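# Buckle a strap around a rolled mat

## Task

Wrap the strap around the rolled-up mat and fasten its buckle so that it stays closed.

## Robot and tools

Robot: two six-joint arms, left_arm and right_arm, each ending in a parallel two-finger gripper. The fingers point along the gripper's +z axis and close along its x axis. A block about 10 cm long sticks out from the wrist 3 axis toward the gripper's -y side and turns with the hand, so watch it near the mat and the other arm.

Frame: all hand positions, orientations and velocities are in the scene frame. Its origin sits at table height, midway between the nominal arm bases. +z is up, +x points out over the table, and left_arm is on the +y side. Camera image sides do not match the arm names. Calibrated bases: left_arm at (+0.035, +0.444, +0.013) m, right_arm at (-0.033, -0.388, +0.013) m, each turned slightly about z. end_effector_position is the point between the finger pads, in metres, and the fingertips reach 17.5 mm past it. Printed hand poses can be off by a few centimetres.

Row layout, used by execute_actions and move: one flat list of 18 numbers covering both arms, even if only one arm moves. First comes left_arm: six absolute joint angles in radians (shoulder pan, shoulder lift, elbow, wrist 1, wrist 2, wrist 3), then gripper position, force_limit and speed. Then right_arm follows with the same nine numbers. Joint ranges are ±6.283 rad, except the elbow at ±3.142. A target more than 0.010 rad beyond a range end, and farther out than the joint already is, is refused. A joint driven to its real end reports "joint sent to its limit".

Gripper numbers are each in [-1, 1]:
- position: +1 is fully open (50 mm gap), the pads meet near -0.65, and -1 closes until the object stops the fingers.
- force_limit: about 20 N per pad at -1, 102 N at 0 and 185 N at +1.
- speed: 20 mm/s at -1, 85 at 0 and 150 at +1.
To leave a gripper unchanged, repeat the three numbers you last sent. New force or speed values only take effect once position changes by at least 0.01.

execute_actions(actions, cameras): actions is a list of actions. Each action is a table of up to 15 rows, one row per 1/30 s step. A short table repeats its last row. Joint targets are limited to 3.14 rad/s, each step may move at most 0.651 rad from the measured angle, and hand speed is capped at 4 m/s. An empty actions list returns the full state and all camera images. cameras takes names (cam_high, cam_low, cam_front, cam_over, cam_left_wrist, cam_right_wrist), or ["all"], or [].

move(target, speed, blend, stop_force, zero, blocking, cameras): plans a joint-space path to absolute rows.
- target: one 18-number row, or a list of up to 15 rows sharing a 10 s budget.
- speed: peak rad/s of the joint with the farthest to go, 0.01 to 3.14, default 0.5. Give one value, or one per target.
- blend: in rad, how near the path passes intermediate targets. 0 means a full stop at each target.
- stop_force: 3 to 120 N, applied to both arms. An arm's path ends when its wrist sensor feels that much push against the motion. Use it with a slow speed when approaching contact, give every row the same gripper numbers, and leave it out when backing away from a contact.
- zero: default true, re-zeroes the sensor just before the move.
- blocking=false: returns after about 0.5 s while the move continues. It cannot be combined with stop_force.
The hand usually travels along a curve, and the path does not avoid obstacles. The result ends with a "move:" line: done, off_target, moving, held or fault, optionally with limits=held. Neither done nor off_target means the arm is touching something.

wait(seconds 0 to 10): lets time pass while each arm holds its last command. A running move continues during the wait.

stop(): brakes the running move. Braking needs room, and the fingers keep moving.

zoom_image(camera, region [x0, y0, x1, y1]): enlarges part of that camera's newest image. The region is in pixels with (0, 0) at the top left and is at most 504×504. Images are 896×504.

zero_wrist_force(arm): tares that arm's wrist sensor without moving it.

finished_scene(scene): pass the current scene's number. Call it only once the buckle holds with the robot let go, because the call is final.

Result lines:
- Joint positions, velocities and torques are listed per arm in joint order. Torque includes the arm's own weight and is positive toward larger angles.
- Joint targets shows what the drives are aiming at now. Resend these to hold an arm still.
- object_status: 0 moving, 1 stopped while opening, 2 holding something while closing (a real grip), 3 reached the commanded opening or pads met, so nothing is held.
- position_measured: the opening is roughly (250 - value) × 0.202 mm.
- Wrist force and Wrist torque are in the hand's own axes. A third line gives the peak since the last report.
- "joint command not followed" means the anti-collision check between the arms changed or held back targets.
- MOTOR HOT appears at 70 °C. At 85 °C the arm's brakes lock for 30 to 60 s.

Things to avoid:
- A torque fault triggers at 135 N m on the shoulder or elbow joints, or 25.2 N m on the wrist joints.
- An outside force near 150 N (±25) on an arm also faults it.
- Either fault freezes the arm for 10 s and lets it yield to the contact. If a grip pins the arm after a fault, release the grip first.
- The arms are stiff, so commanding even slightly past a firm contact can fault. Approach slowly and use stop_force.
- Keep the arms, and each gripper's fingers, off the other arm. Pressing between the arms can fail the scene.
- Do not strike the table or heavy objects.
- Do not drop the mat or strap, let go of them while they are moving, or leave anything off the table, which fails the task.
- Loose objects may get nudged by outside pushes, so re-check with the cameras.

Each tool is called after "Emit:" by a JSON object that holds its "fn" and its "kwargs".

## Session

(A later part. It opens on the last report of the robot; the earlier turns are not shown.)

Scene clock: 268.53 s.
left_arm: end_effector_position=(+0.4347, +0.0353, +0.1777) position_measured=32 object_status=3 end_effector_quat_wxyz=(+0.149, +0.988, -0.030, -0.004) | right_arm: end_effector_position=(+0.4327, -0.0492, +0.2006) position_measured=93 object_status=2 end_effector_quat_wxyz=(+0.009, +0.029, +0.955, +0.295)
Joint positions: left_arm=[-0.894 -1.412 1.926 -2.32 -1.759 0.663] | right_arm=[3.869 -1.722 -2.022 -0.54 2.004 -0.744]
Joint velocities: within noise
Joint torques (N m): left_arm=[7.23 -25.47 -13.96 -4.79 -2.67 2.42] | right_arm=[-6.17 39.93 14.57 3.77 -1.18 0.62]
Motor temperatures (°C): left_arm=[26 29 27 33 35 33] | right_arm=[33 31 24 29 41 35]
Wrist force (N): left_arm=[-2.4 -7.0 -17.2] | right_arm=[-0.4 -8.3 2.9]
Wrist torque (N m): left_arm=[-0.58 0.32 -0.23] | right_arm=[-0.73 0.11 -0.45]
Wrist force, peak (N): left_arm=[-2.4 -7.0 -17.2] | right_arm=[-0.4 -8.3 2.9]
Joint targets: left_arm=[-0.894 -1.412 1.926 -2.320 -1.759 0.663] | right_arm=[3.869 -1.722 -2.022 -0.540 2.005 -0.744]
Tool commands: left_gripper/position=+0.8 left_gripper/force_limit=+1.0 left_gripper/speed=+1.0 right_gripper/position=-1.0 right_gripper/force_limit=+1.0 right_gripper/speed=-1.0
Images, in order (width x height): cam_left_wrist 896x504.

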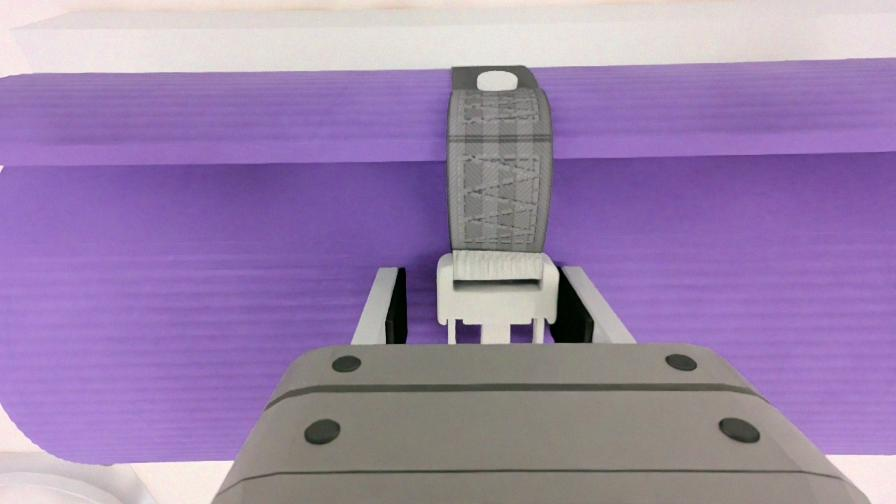

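Emit:
{"fn": "move", "kwargs": {"target": [-0.894,-1.412,1.926,-2.32,-1.759,0.663,-1,1,-1,3.8688,-1.7221,-2.022,-0.5399,2.0045,-0.7438,-1,1,-1], "cameras": ["cam_left_wrist","cam_right_wrist"]}}

Scene clock: 272.50 s.
left_arm: end_effector_position=(+0.4346, +0.0350, +0.1777) position_measured=93 object_status=0 end_effector_quat_wxyz=(+0.149, +0.988, -0.030, -0.004) | right_arm: end_effector_position=(+0.4327, -0.0492, +0.2006) position_measured=93 object_status=2 end_effector_quat_wxyz=(+0.009, +0.029, +0.955, +0.295)
Joint positions: left_arm=[-0.894 -1.412 1.926 -2.32 -1.759 0.663] | right_arm=[3.869 -1.722 -2.022 -0.54 2.004 -0.744]
Joint torques (N m): left_arm=[-14.27 -16.13 -23.09 0.96 -3.16 -2.59] | right_arm=[-5.78 39.92 15.33 3.75 -1.16 0.47]
Wrist force (N): left_arm=[2.1 -5.4 -15.5] | right_arm=[0.3 -7.2 1.9]
Wrist torque (N m): left_arm=[-0.53 0.27 -0.24] | right_arm=[-0.68 0.12 -0.45]
Wrist force, peak (N): left_arm=[-3.0 -6.9 -18.6] | right_arm=[-0.5 -8.6 3.1]
Joint targets: left_arm=[-0.894 -1.412 1.926 -2.320 -1.759 0.663] | right_arm=[3.869 -1.722 -2.022 -0.540 2.005 -0.744]
move: done
Images, in order (width x height): cam_left_wrist 896x504, cam_right_wrist 896x504.

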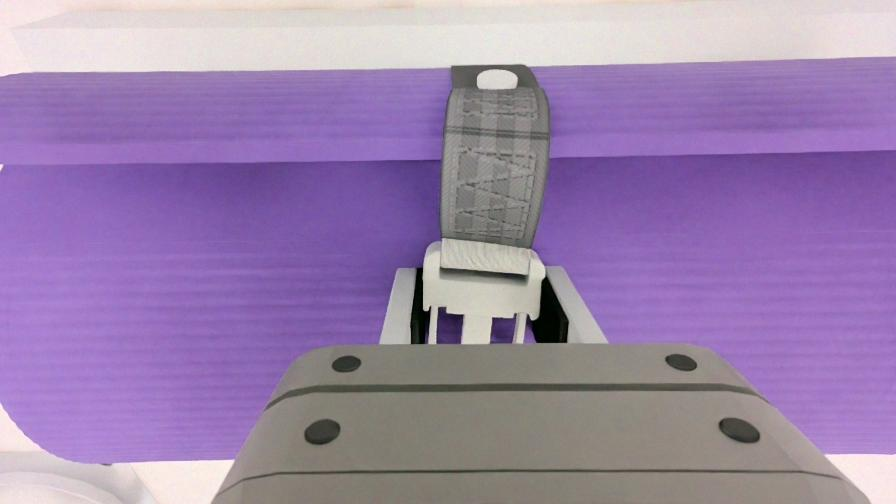

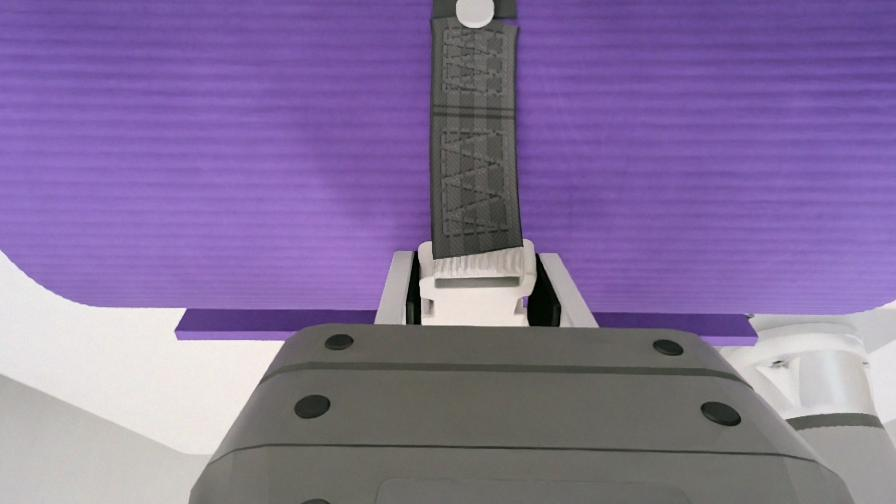

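Emit:
{"fn": "move", "kwargs": {"target": [[-0.8809,-1.4762,1.869,-2.1963,-1.7618,0.6756,-1,1,-1,3.8688,-1.7221,-2.022,-0.5399,2.0045,-0.7438,-1,1,-1],[-0.9684,-1.361,1.7173,-1.9271,-1.5708,0.6107,-1,1,-1,3.8688,-1.7221,-2.022,-0.5399,2.0045,-0.7438,-1,1,-1]], "speed": 0.25, "stop_force": 40, "cameras": ["cam_front","cam_low","cam_left_wrist"]}}

Emit:
{"fn": "zoom_image", "kwargs": {"camera": "cam_front", "region": [350, 150, 470, 210]}}

Scene clock: 283.37 s.
left_arm: end_effector_position=(+0.4396, +0.0397, +0.1950) position_measured=93 object_status=2 end_effector_quat_wxyz=(+0.000, +1.000, -0.030, +0.000) | right_arm: end_effector_position=(+0.4327, -0.0492, +0.2006) position_measured=93 object_status=2 end_effector_quat_wxyz=(+0.009, +0.029, +0.955, +0.295)
Joint positions: left_arm=[-0.968 -1.361 1.717 -1.927 -1.571 0.611] | right_arm=[3.869 -1.722 -2.022 -0.54 2.004 -0.744]
Joint torques (N m): left_arm=[10.32 -44.85 -18.76 -1.15 1.72 2.57] | right_arm=[-5.49 39.64 15 3.82 -0.99 0.53]
Wrist force (N): left_arm=[-1.7 -2.3 1.7] | right_arm=[0.1 -7.4 1.7]
Wrist torque (N m): left_arm=[-0.26 0.09 -0.16] | right_arm=[-0.70 0.13 -0.45]
Wrist force, peak (N): left_arm=[2.2 -5.6 -15.5] | right_arm=[-0.6 -8.5 3.2]
Joint targets: left_arm=[-0.968 -1.361 1.717 -1.927 -1.571 0.611] | right_arm=[3.869 -1.722 -2.022 -0.540 2.005 -0.744]
move: done
Images, in order (width x height): cam_low 896x504, cam_front 896x504, cam_left_wrist 896x504.

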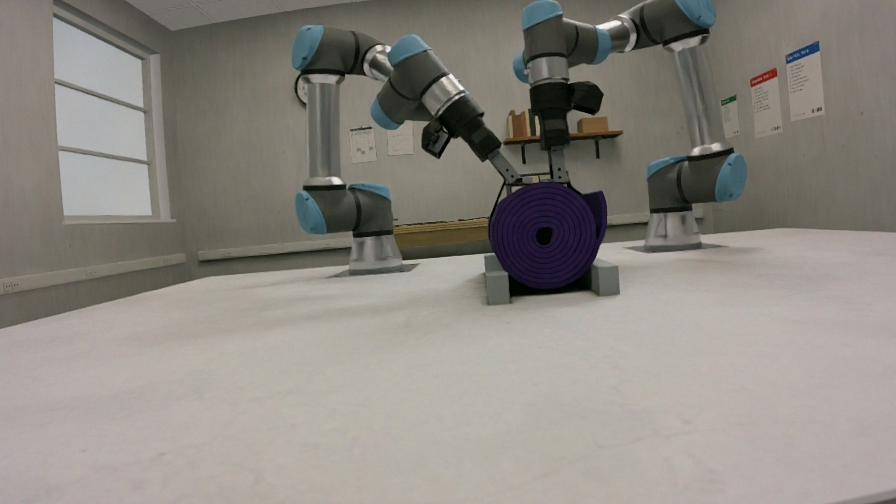

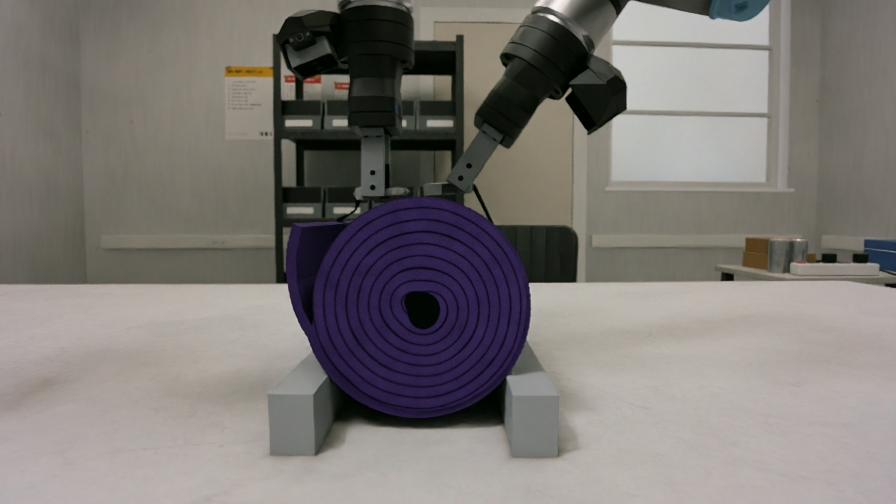

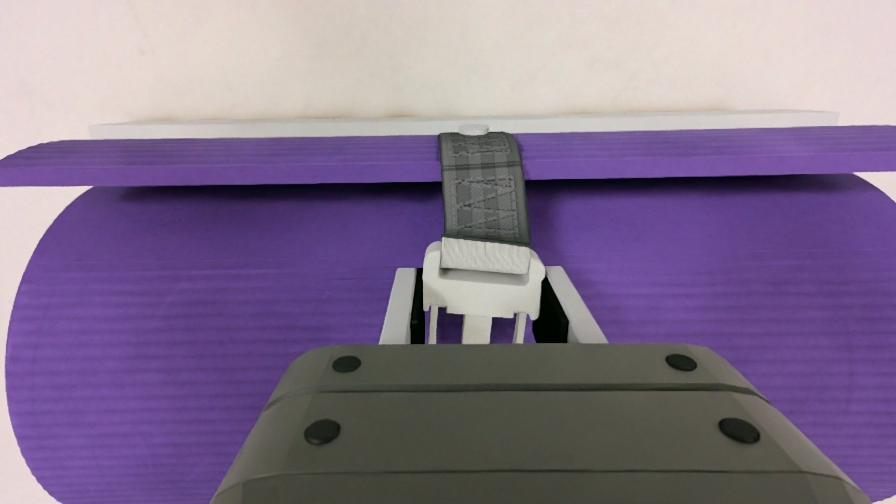

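Scaled by 4.200.

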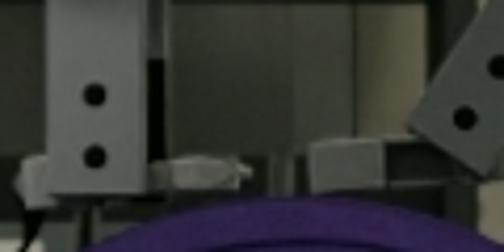

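Emit:
{"fn": "move", "kwargs": {"target": [[-0.9786,-1.347,1.6956,-1.9194,-1.5708,0.5405,-1,1,-1,3.8688,-1.7221,-2.022,-0.5399,2.0045,-0.7438,-1,1,-1],[-0.9934,-1.3235,1.666,-1.9133,-1.5708,0.5257,-1,1,-1,3.8688,-1.7221,-2.022,-0.5399,2.0045,-0.7438,-1,1,-1],[-1.0076,-1.2995,1.6349,-1.9062,-1.5708,0.5115,-1,1,-1,3.8688,-1.7221,-2.022,-0.5399,2.0045,-0.7438,-1,1,-1]], "speed": 0.04, "stop_force": 45, "cameras": ["cam_front","cam_low","cam_left_wrist"]}}

Emit:
{"fn": "zoom_image", "kwargs": {"camera": "cam_front", "region": [350, 150, 470, 210]}}

Scene clock: 299.67 s.
left_arm: end_effector_position=(+0.4374, +0.0016, +0.1964) position_measured=93 object_status=2 end_effector_quat_wxyz=(+0.000, +1.000, +0.000, +0.000) | right_arm: end_effector_position=(+0.4328, -0.0492, +0.2006) position_measured=93 object_status=2 end_effector_quat_wxyz=(+0.009, +0.029, +0.955, +0.295)
Joint positions: left_arm=[-1.006 -1.302 1.639 -1.907 -1.571 0.513] | right_arm=[3.869 -1.722 -2.022 -0.54 2.004 -0.744]
Joint torques (N m): left_arm=[-15.61 -46.03 -28.66 -10.04 -10.92 2.55] | right_arm=[15.61 39.04 51.13 14.21 5.5 0.36]
Wrist force (N): left_arm=[22.1 -42.6 -0.3] | right_arm=[20.1 -40.6 -16.7]
Wrist torque (N m): left_arm=[-0.59 0.29 -0.28] | right_arm=[-0.21 1.12 -0.96]
Wrist force, peak (N): left_arm=[23.8 -53.6 1.2] | right_arm=[21.6 -49.0 -24.9]
Joint targets: left_arm=[-1.006 -1.302 1.639 -1.907 -1.571 0.513] | right_arm=[3.869 -1.722 -2.022 -0.540 2.005 -0.744]
move: contact (left_arm); path passed 2 of 3 targets
Images, in order (width x height): cam_low 896x504, cam_front 896x504, cam_left_wrist 896x504.

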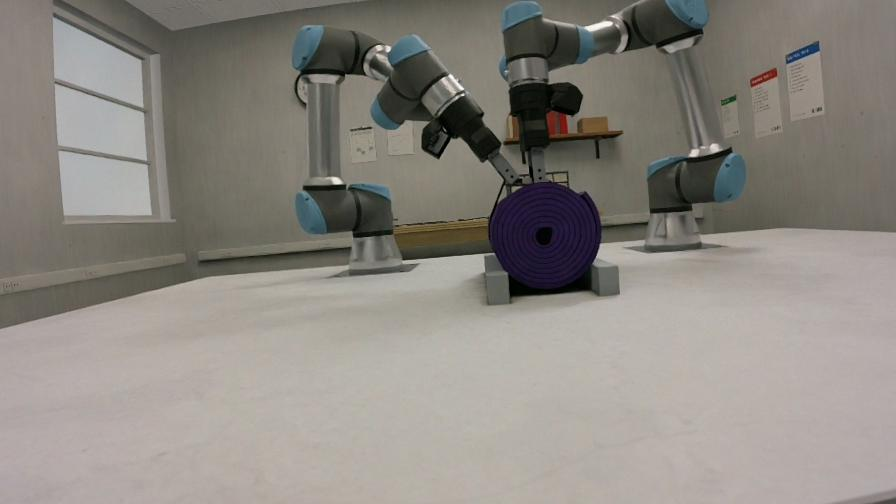

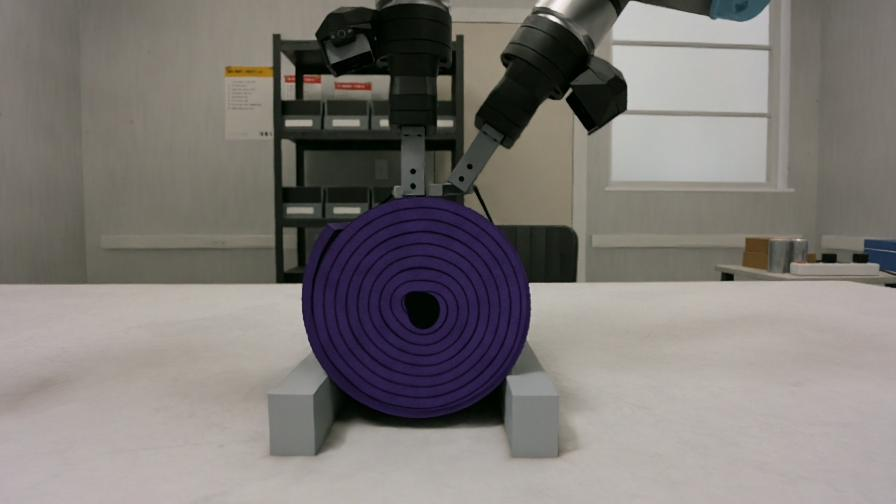

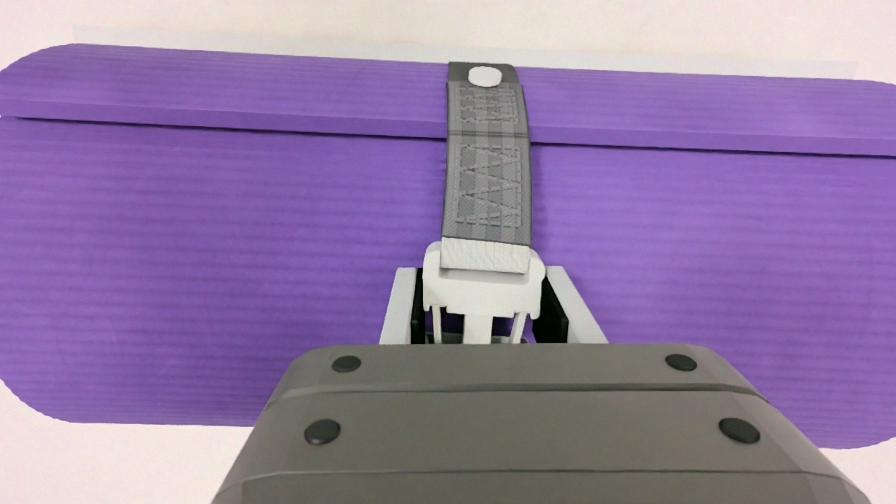

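Scaled by 4.200.

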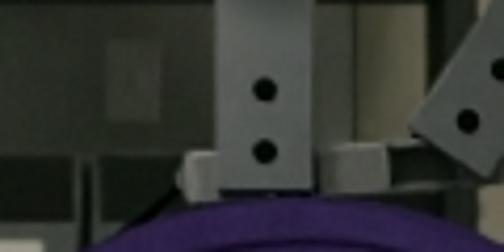

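Emit:
{"fn": "move", "kwargs": {"target": [[-1.006,-1.302,1.639,-1.907,-1.571,0.513,0.74,1,-1,3.8688,-1.7221,-2.022,-0.5399,2.0045,-0.7438,-1,1,-1],[-1.0045,-1.3389,1.5306,-1.7625,-1.5708,0.5146,0.74,1,-1,3.8688,-1.7221,-2.022,-0.5399,2.0045,-0.7438,-1,1,-1],[-0.9532,-1.4243,1.6339,-1.7804,-1.5708,0.6259,0.74,1,-1,3.8688,-1.7221,-2.022,-0.5399,2.0045,-0.7438,-1,1,-1],[-0.9532,-1.4243,1.6339,-1.7804,-1.5708,0.6259,-1,0.5,0,3.8688,-1.7221,-2.022,-0.5399,2.0045,-0.7438,-1,1,-1]], "speed": 0.3, "cameras": ["cam_front","cam_over","cam_left_wrist","cam_low"]}}

Emit:
{"fn": "zoom_image", "kwargs": {"camera": "cam_front", "region": [350, 150, 470, 210]}}

Scene clock: 310.20 s.
left_arm: end_effector_position=(+0.4401, +0.0547, +0.2549) position_measured=254 object_status=3 end_effector_quat_wxyz=(+0.000, +1.000, -0.030, +0.000) | right_arm: end_effector_position=(+0.4327, -0.0492, +0.2006) position_measured=93 object_status=2 end_effector_quat_wxyz=(+0.009, +0.029, +0.955, +0.295)
Joint positions: left_arm=[-0.953 -1.424 1.634 -1.78 -1.571 0.626] | right_arm=[3.869 -1.722 -2.022 -0.54 2.004 -0.744]
Joint torques (N m): left_arm=[-9.43 -37.94 -18.63 -0.34 0.74 2.32] | right_arm=[-7.06 21.14 14.8 3.69 -1.17 0.28]
Wrist force (N): left_arm=[-1.3 -2.6 1.7] | right_arm=[0.0 -9.3 3.9]
Wrist torque (N m): left_arm=[-0.31 0.05 -0.14] | right_arm=[-0.89 0.04 -0.45]
Wrist force, peak (N): left_arm=[24.5 -42.4 1.1] | right_arm=[21.8 -40.8 -16.6]
Joint targets: left_arm=[-0.953 -1.424 1.634 -1.780 -1.571 0.626] | right_arm=[3.869 -1.722 -2.022 -0.540 2.005 -0.744]
move: done
Images, in order (width x height): cam_low 896x504, cam_front 896x504, cam_over 896x504, cam_left_wrist 896x504.

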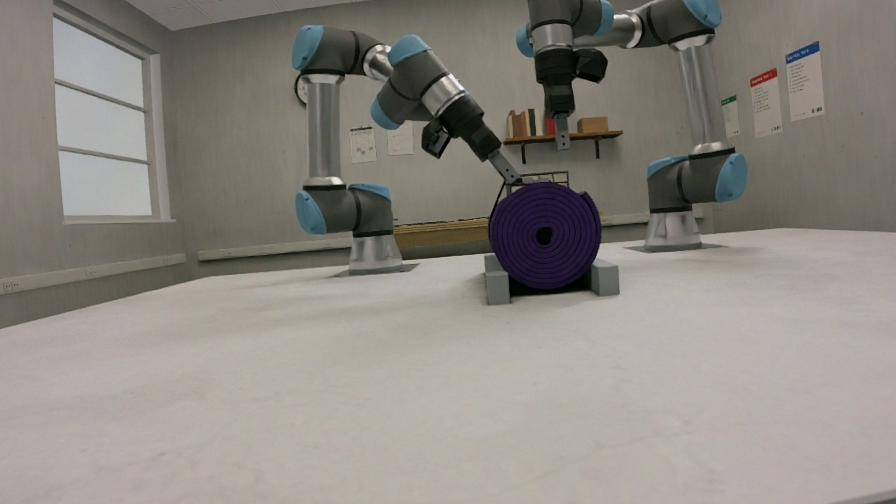

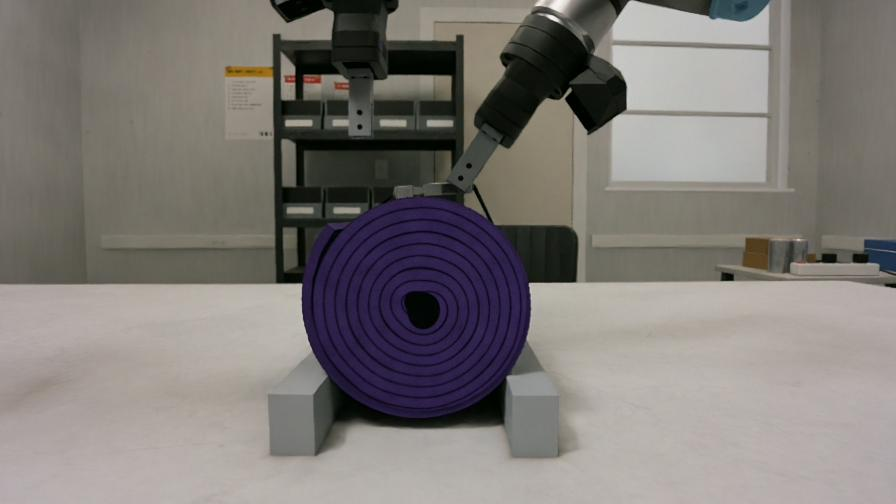

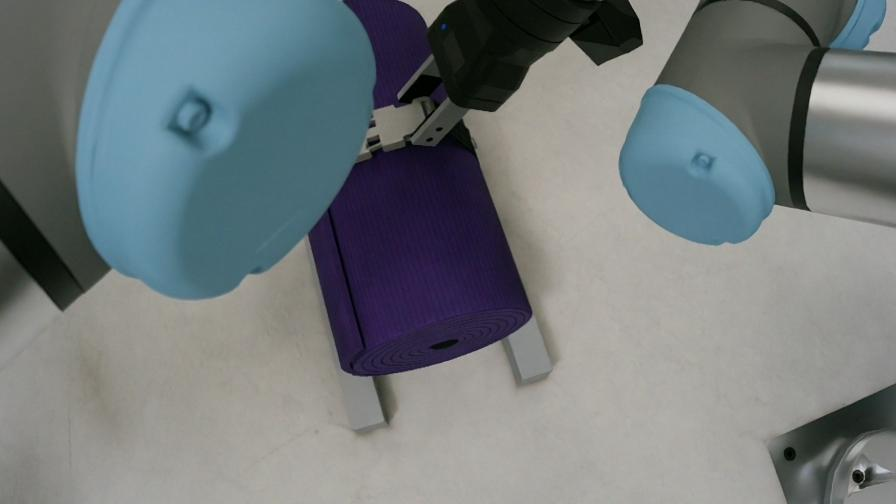

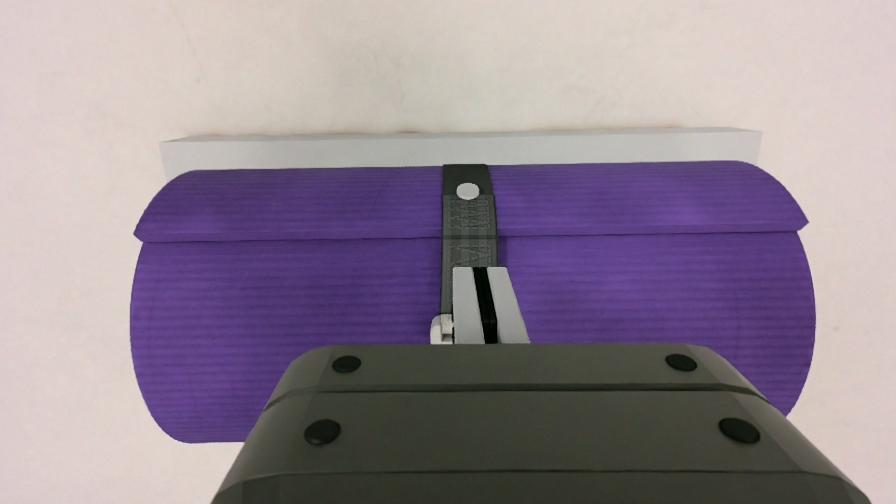

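Scaled by 4.200.

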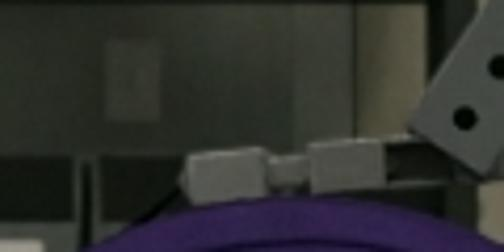

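Emit:
{"fn": "move", "kwargs": {"target": [-0.9669,-1.3792,1.7345,-1.9261,-1.5708,0.6122,-1,0.5,0,3.8688,-1.7221,-2.022,-0.5399,2.0045,-0.7438,-1,1,-1], "speed": 0.2, "stop_force": 25}}

Emit:
{"fn": "move", "kwargs": {"target": [-1.001,-1.324,1.6652,-1.912,-1.5708,0.5781,-1,0.5,0,3.8688,-1.7221,-2.022,-0.5399,2.0045,-0.7438,-1,1,-1], "speed": 0.04, "stop_force": 65, "cameras": ["cam_front"]}}

Emit:
{"fn": "zoom_image", "kwargs": {"camera": "cam_front", "region": [350, 150, 470, 210]}}

Scene clock: 322.40 s.
left_arm: end_effector_position=(+0.4363, +0.0466, +0.1969) position_measured=254 object_status=3 end_effector_quat_wxyz=(+0.000, +1.000, -0.030, +0.000) | right_arm: end_effector_position=(+0.4327, -0.0492, +0.2006) position_measured=93 object_status=2 end_effector_quat_wxyz=(+0.009, +0.029, +0.955, +0.295)
Joint positions: left_arm=[-0.967 -1.379 1.734 -1.926 -1.571 0.612] | right_arm=[3.869 -1.722 -2.022 -0.54 2.004 -0.744]
Joint torques (N m): left_arm=[11.23 -43.96 -26.67 -3.54 1.65 2.46] | right_arm=[-6.78 20.43 14.83 3.73 -1.16 0.19]
Wrist force (N): left_arm=[-1.2 -2.6 1.7] | right_arm=[0.0 -9.2 4.0]
Wrist torque (N m): left_arm=[-0.31 0.05 -0.13] | right_arm=[-0.87 0.05 -0.45]
Wrist force, peak (N): left_arm=[-1.3 -2.5 3.1] | right_arm=[0.0 -9.6 4.0]
Joint targets: left_arm=[-0.967 -1.379 1.735 -1.926 -1.571 0.612] | right_arm=[3.869 -1.722 -2.022 -0.540 2.005 -0.744]
move: done

Scene clock: 325.07 s.
left_arm: end_effector_position=(+0.4329, +0.0177, +0.1953) position_measured=254 object_status=3 end_effector_quat_wxyz=(-0.007, +1.000, -0.030, -0.004) | right_arm: end_effector_position=(+0.4327, -0.0492, +0.2006) position_measured=93 object_status=2 end_effector_quat_wxyz=(+0.009, +0.029, +0.955, +0.295)
Joint positions: left_arm=[-0.999 -1.327 1.669 -1.896 -1.57 0.58] | right_arm=[3.869 -1.722 -2.022 -0.54 2.005 -0.744]
Joint torques (N m): left_arm=[-15.19 -41.48 -29.76 -14.51 -11.37 2.52] | right_arm=[19.52 30.01 50.58 14.63 4.76 0.06]
Wrist force (N): left_arm=[7.9 -56.0 -2.7] | right_arm=[10.0 -50.1 -23.9]
Wrist torque (N m): left_arm=[-0.14 0.13 -0.33] | right_arm=[0.19 0.73 -0.95]
Wrist force, peak (N): left_arm=[14.2 -69.1 -5.3] | right_arm=[12.4 -56.0 -31.2]
Joint targets: left_arm=[-0.999 -1.327 1.669 -1.898 -1.571 0.580] | right_arm=[3.869 -1.722 -2.022 -0.540 2.005 -0.744]
move: contact (left_arm); left_arm: the wrist 1 is farthest, 0.016 rad from its target
Images, in order (width x height): cam_front 896x504.

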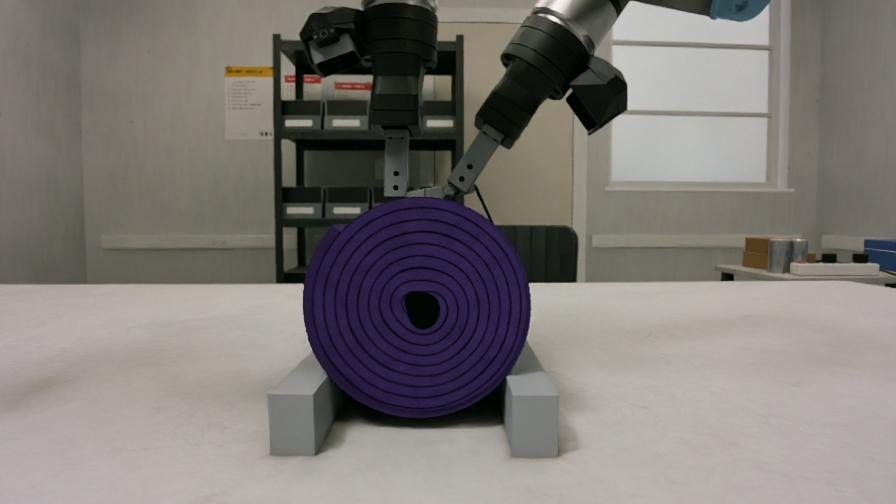

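Scaled by 4.200.

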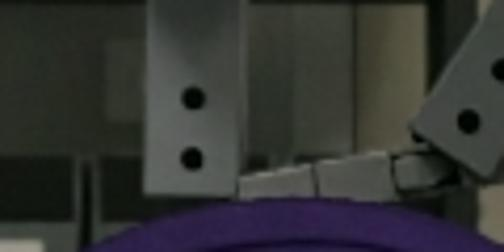

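Emit:
{"fn": "move", "kwargs": {"target": [[-0.9669,-1.3792,1.7345,-1.9261,-1.5708,0.6122,-1,0.5,0,3.8688,-1.7221,-2.022,-0.5399,2.0045,-0.7438,-1,1,-1],[-0.9191,-1.58,1.87,-2.1,-1.7528,0.6379,-1,0.5,0,3.8688,-1.7221,-2.022,-0.5399,2.0045,-0.7438,-1,1,-1]], "speed": 0.4, "cameras": ["cam_front","cam_over","cam_left_wrist"]}}

Emit:
{"fn": "zoom_image", "kwargs": {"camera": "cam_over", "region": [320, 80, 480, 180]}}

Emit:
{"fn": "zoom_image", "kwargs": {"camera": "cam_front", "region": [350, 150, 470, 210]}}

Scene clock: 332.03 s.
left_arm: end_effector_position=(+0.4054, +0.0557, +0.2640) position_measured=254 object_status=3 end_effector_quat_wxyz=(+0.149, +0.988, -0.030, -0.005) | right_arm: end_effector_position=(+0.4327, -0.0492, +0.2006) position_measured=93 object_status=2 end_effector_quat_wxyz=(+0.009, +0.029, +0.955, +0.295)
Joint positions: left_arm=[-0.919 -1.58 1.87 -2.1 -1.753 0.638] | right_arm=[3.869 -1.722 -2.022 -0.54 2.005 -0.744]
Joint torques (N m): left_arm=[-8.58 -31.98 -24.1 -2.8 -0.48 -2.69] | right_arm=[-6.48 39.23 15.47 3.66 1.49 -0.02]
Wrist force (N): left_arm=[-0.9 -3.5 2.0] | right_arm=[-2.1 -10.0 6.3]
Wrist torque (N m): left_arm=[-0.44 0.02 -0.31] | right_arm=[-1.10 0.42 -0.46]
Wrist force, peak (N): left_arm=[8.1 -56.0 -2.7] | right_arm=[9.6 -50.6 -23.2]
Joint targets: left_arm=[-0.919 -1.580 1.870 -2.100 -1.753 0.638] | right_arm=[3.869 -1.722 -2.022 -0.540 2.005 -0.744]
move: done
Images, in order (width x height): cam_front 896x504, cam_over 896x504, cam_left_wrist 896x504.

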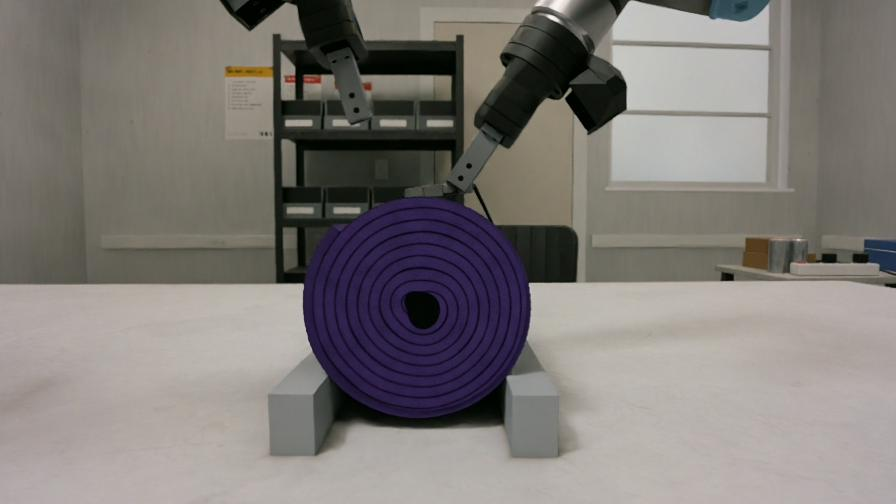

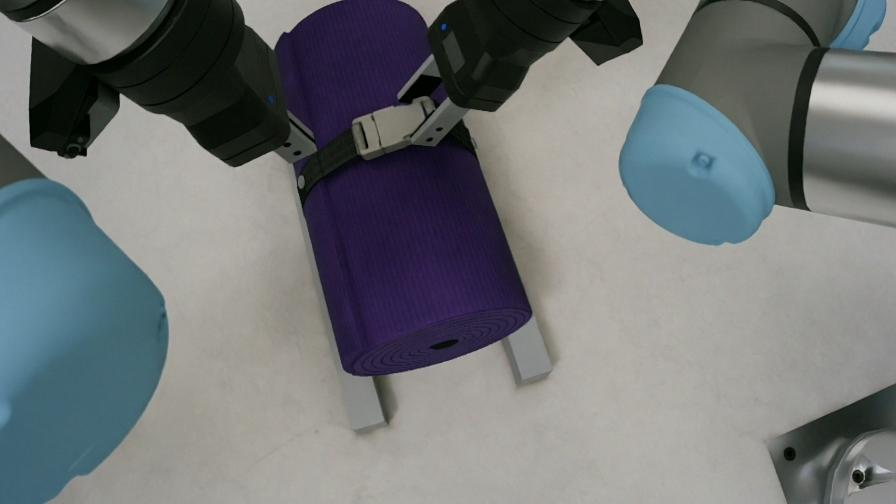

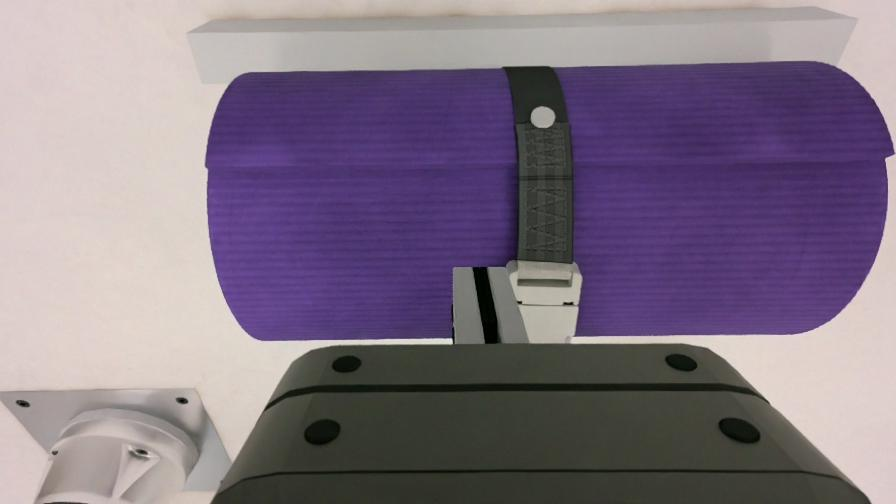

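Scaled by 3.150.

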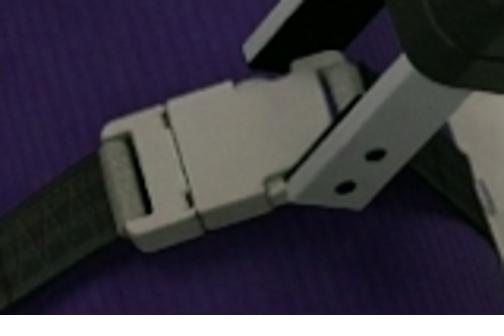

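Scaled by 4.200.

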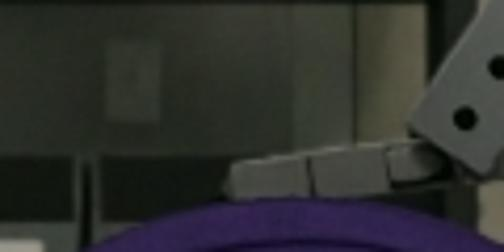

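Emit:
{"fn": "move", "kwargs": {"target": [[-0.9191,-1.58,1.87,-2.1,-1.7528,0.6379,-1,0.5,0,3.8688,-1.7221,-2.022,-0.5399,2.0045,-0.7438,0.9,1,-1],[-0.9191,-1.58,1.87,-2.1,-1.7528,0.6379,-1,0.5,0,3.82,-1.61,-2.022,-0.65,2.0045,-0.79,0.9,1,-1]], "speed": 0.3, "cameras": ["cam_over","cam_front"]}}

Emit:
{"fn": "zoom_image", "kwargs": {"camera": "cam_over", "region": [320, 80, 480, 180]}}

Scene clock: 338.23 s.
left_arm: end_effector_position=(+0.4053, +0.0556, +0.2641) position_measured=254 object_status=3 end_effector_quat_wxyz=(+0.149, +0.988, -0.030, -0.005) | right_arm: end_effector_position=(+0.4291, -0.0864, +0.2431) position_measured=18 object_status=3 end_effector_quat_wxyz=(+0.024, +0.030, +0.955, +0.295)
Joint positions: left_arm=[-0.919 -1.58 1.87 -2.1 -1.753 0.638] | right_arm=[3.82 -1.61 -2.022 -0.65 2.004 -0.79]
Joint torques (N m): left_arm=[-8.58 -34.31 -18.44 -5.88 -2.34 -2.62] | right_arm=[3.9 24.09 16.32 3.61 -0.88 1.27]
Wrist force (N): left_arm=[-0.7 -3.3 2.0] | right_arm=[-2.1 -5.3 -0.7]
Wrist torque (N m): left_arm=[-0.41 -0.03 -0.31] | right_arm=[-0.96 0.39 -0.50]
Wrist force, peak (N): left_arm=[-0.9 -3.7 2.4] | right_arm=[-2.1 -10.0 6.2]
Joint targets: left_arm=[-0.919 -1.580 1.870 -2.100 -1.753 0.638] | right_arm=[3.820 -1.610 -2.022 -0.650 2.005 -0.790]
move: done
Images, in order (width x height): cam_front 896x504, cam_over 896x504.

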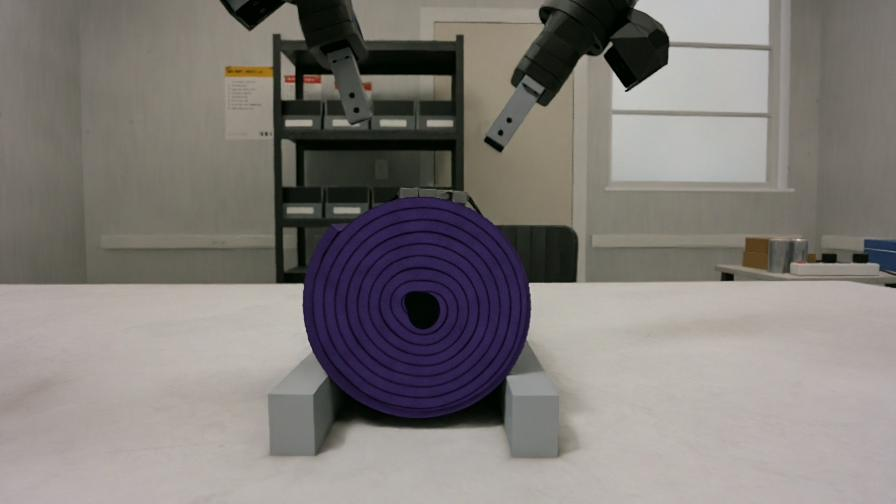

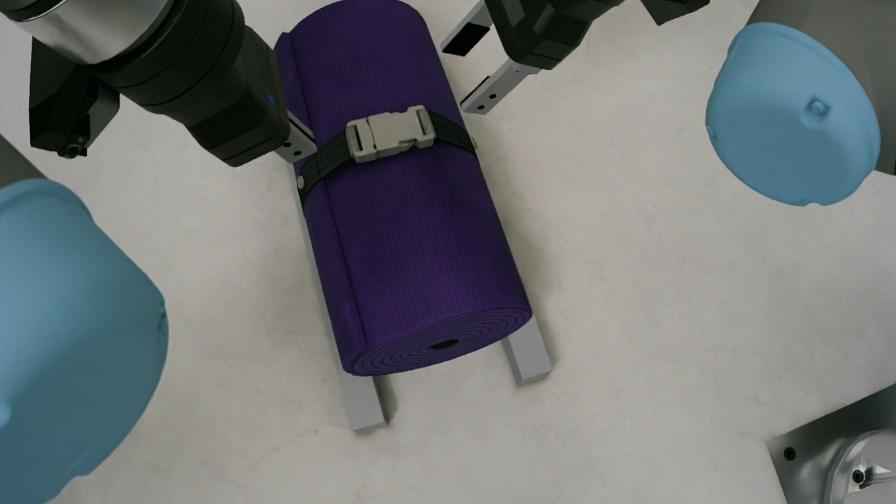

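Scaled by 3.150.

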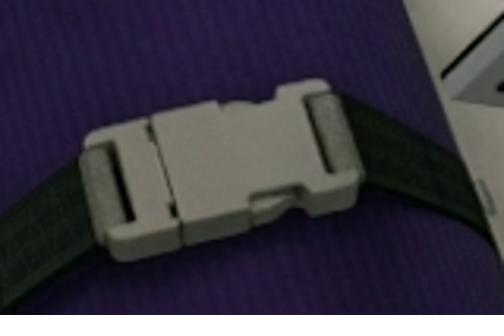

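Latched, barbs visible in the notches.

Emit:
{"fn": "finished_scene", "kwargs": {"scene": 2}}

The scene is finished: the task was done.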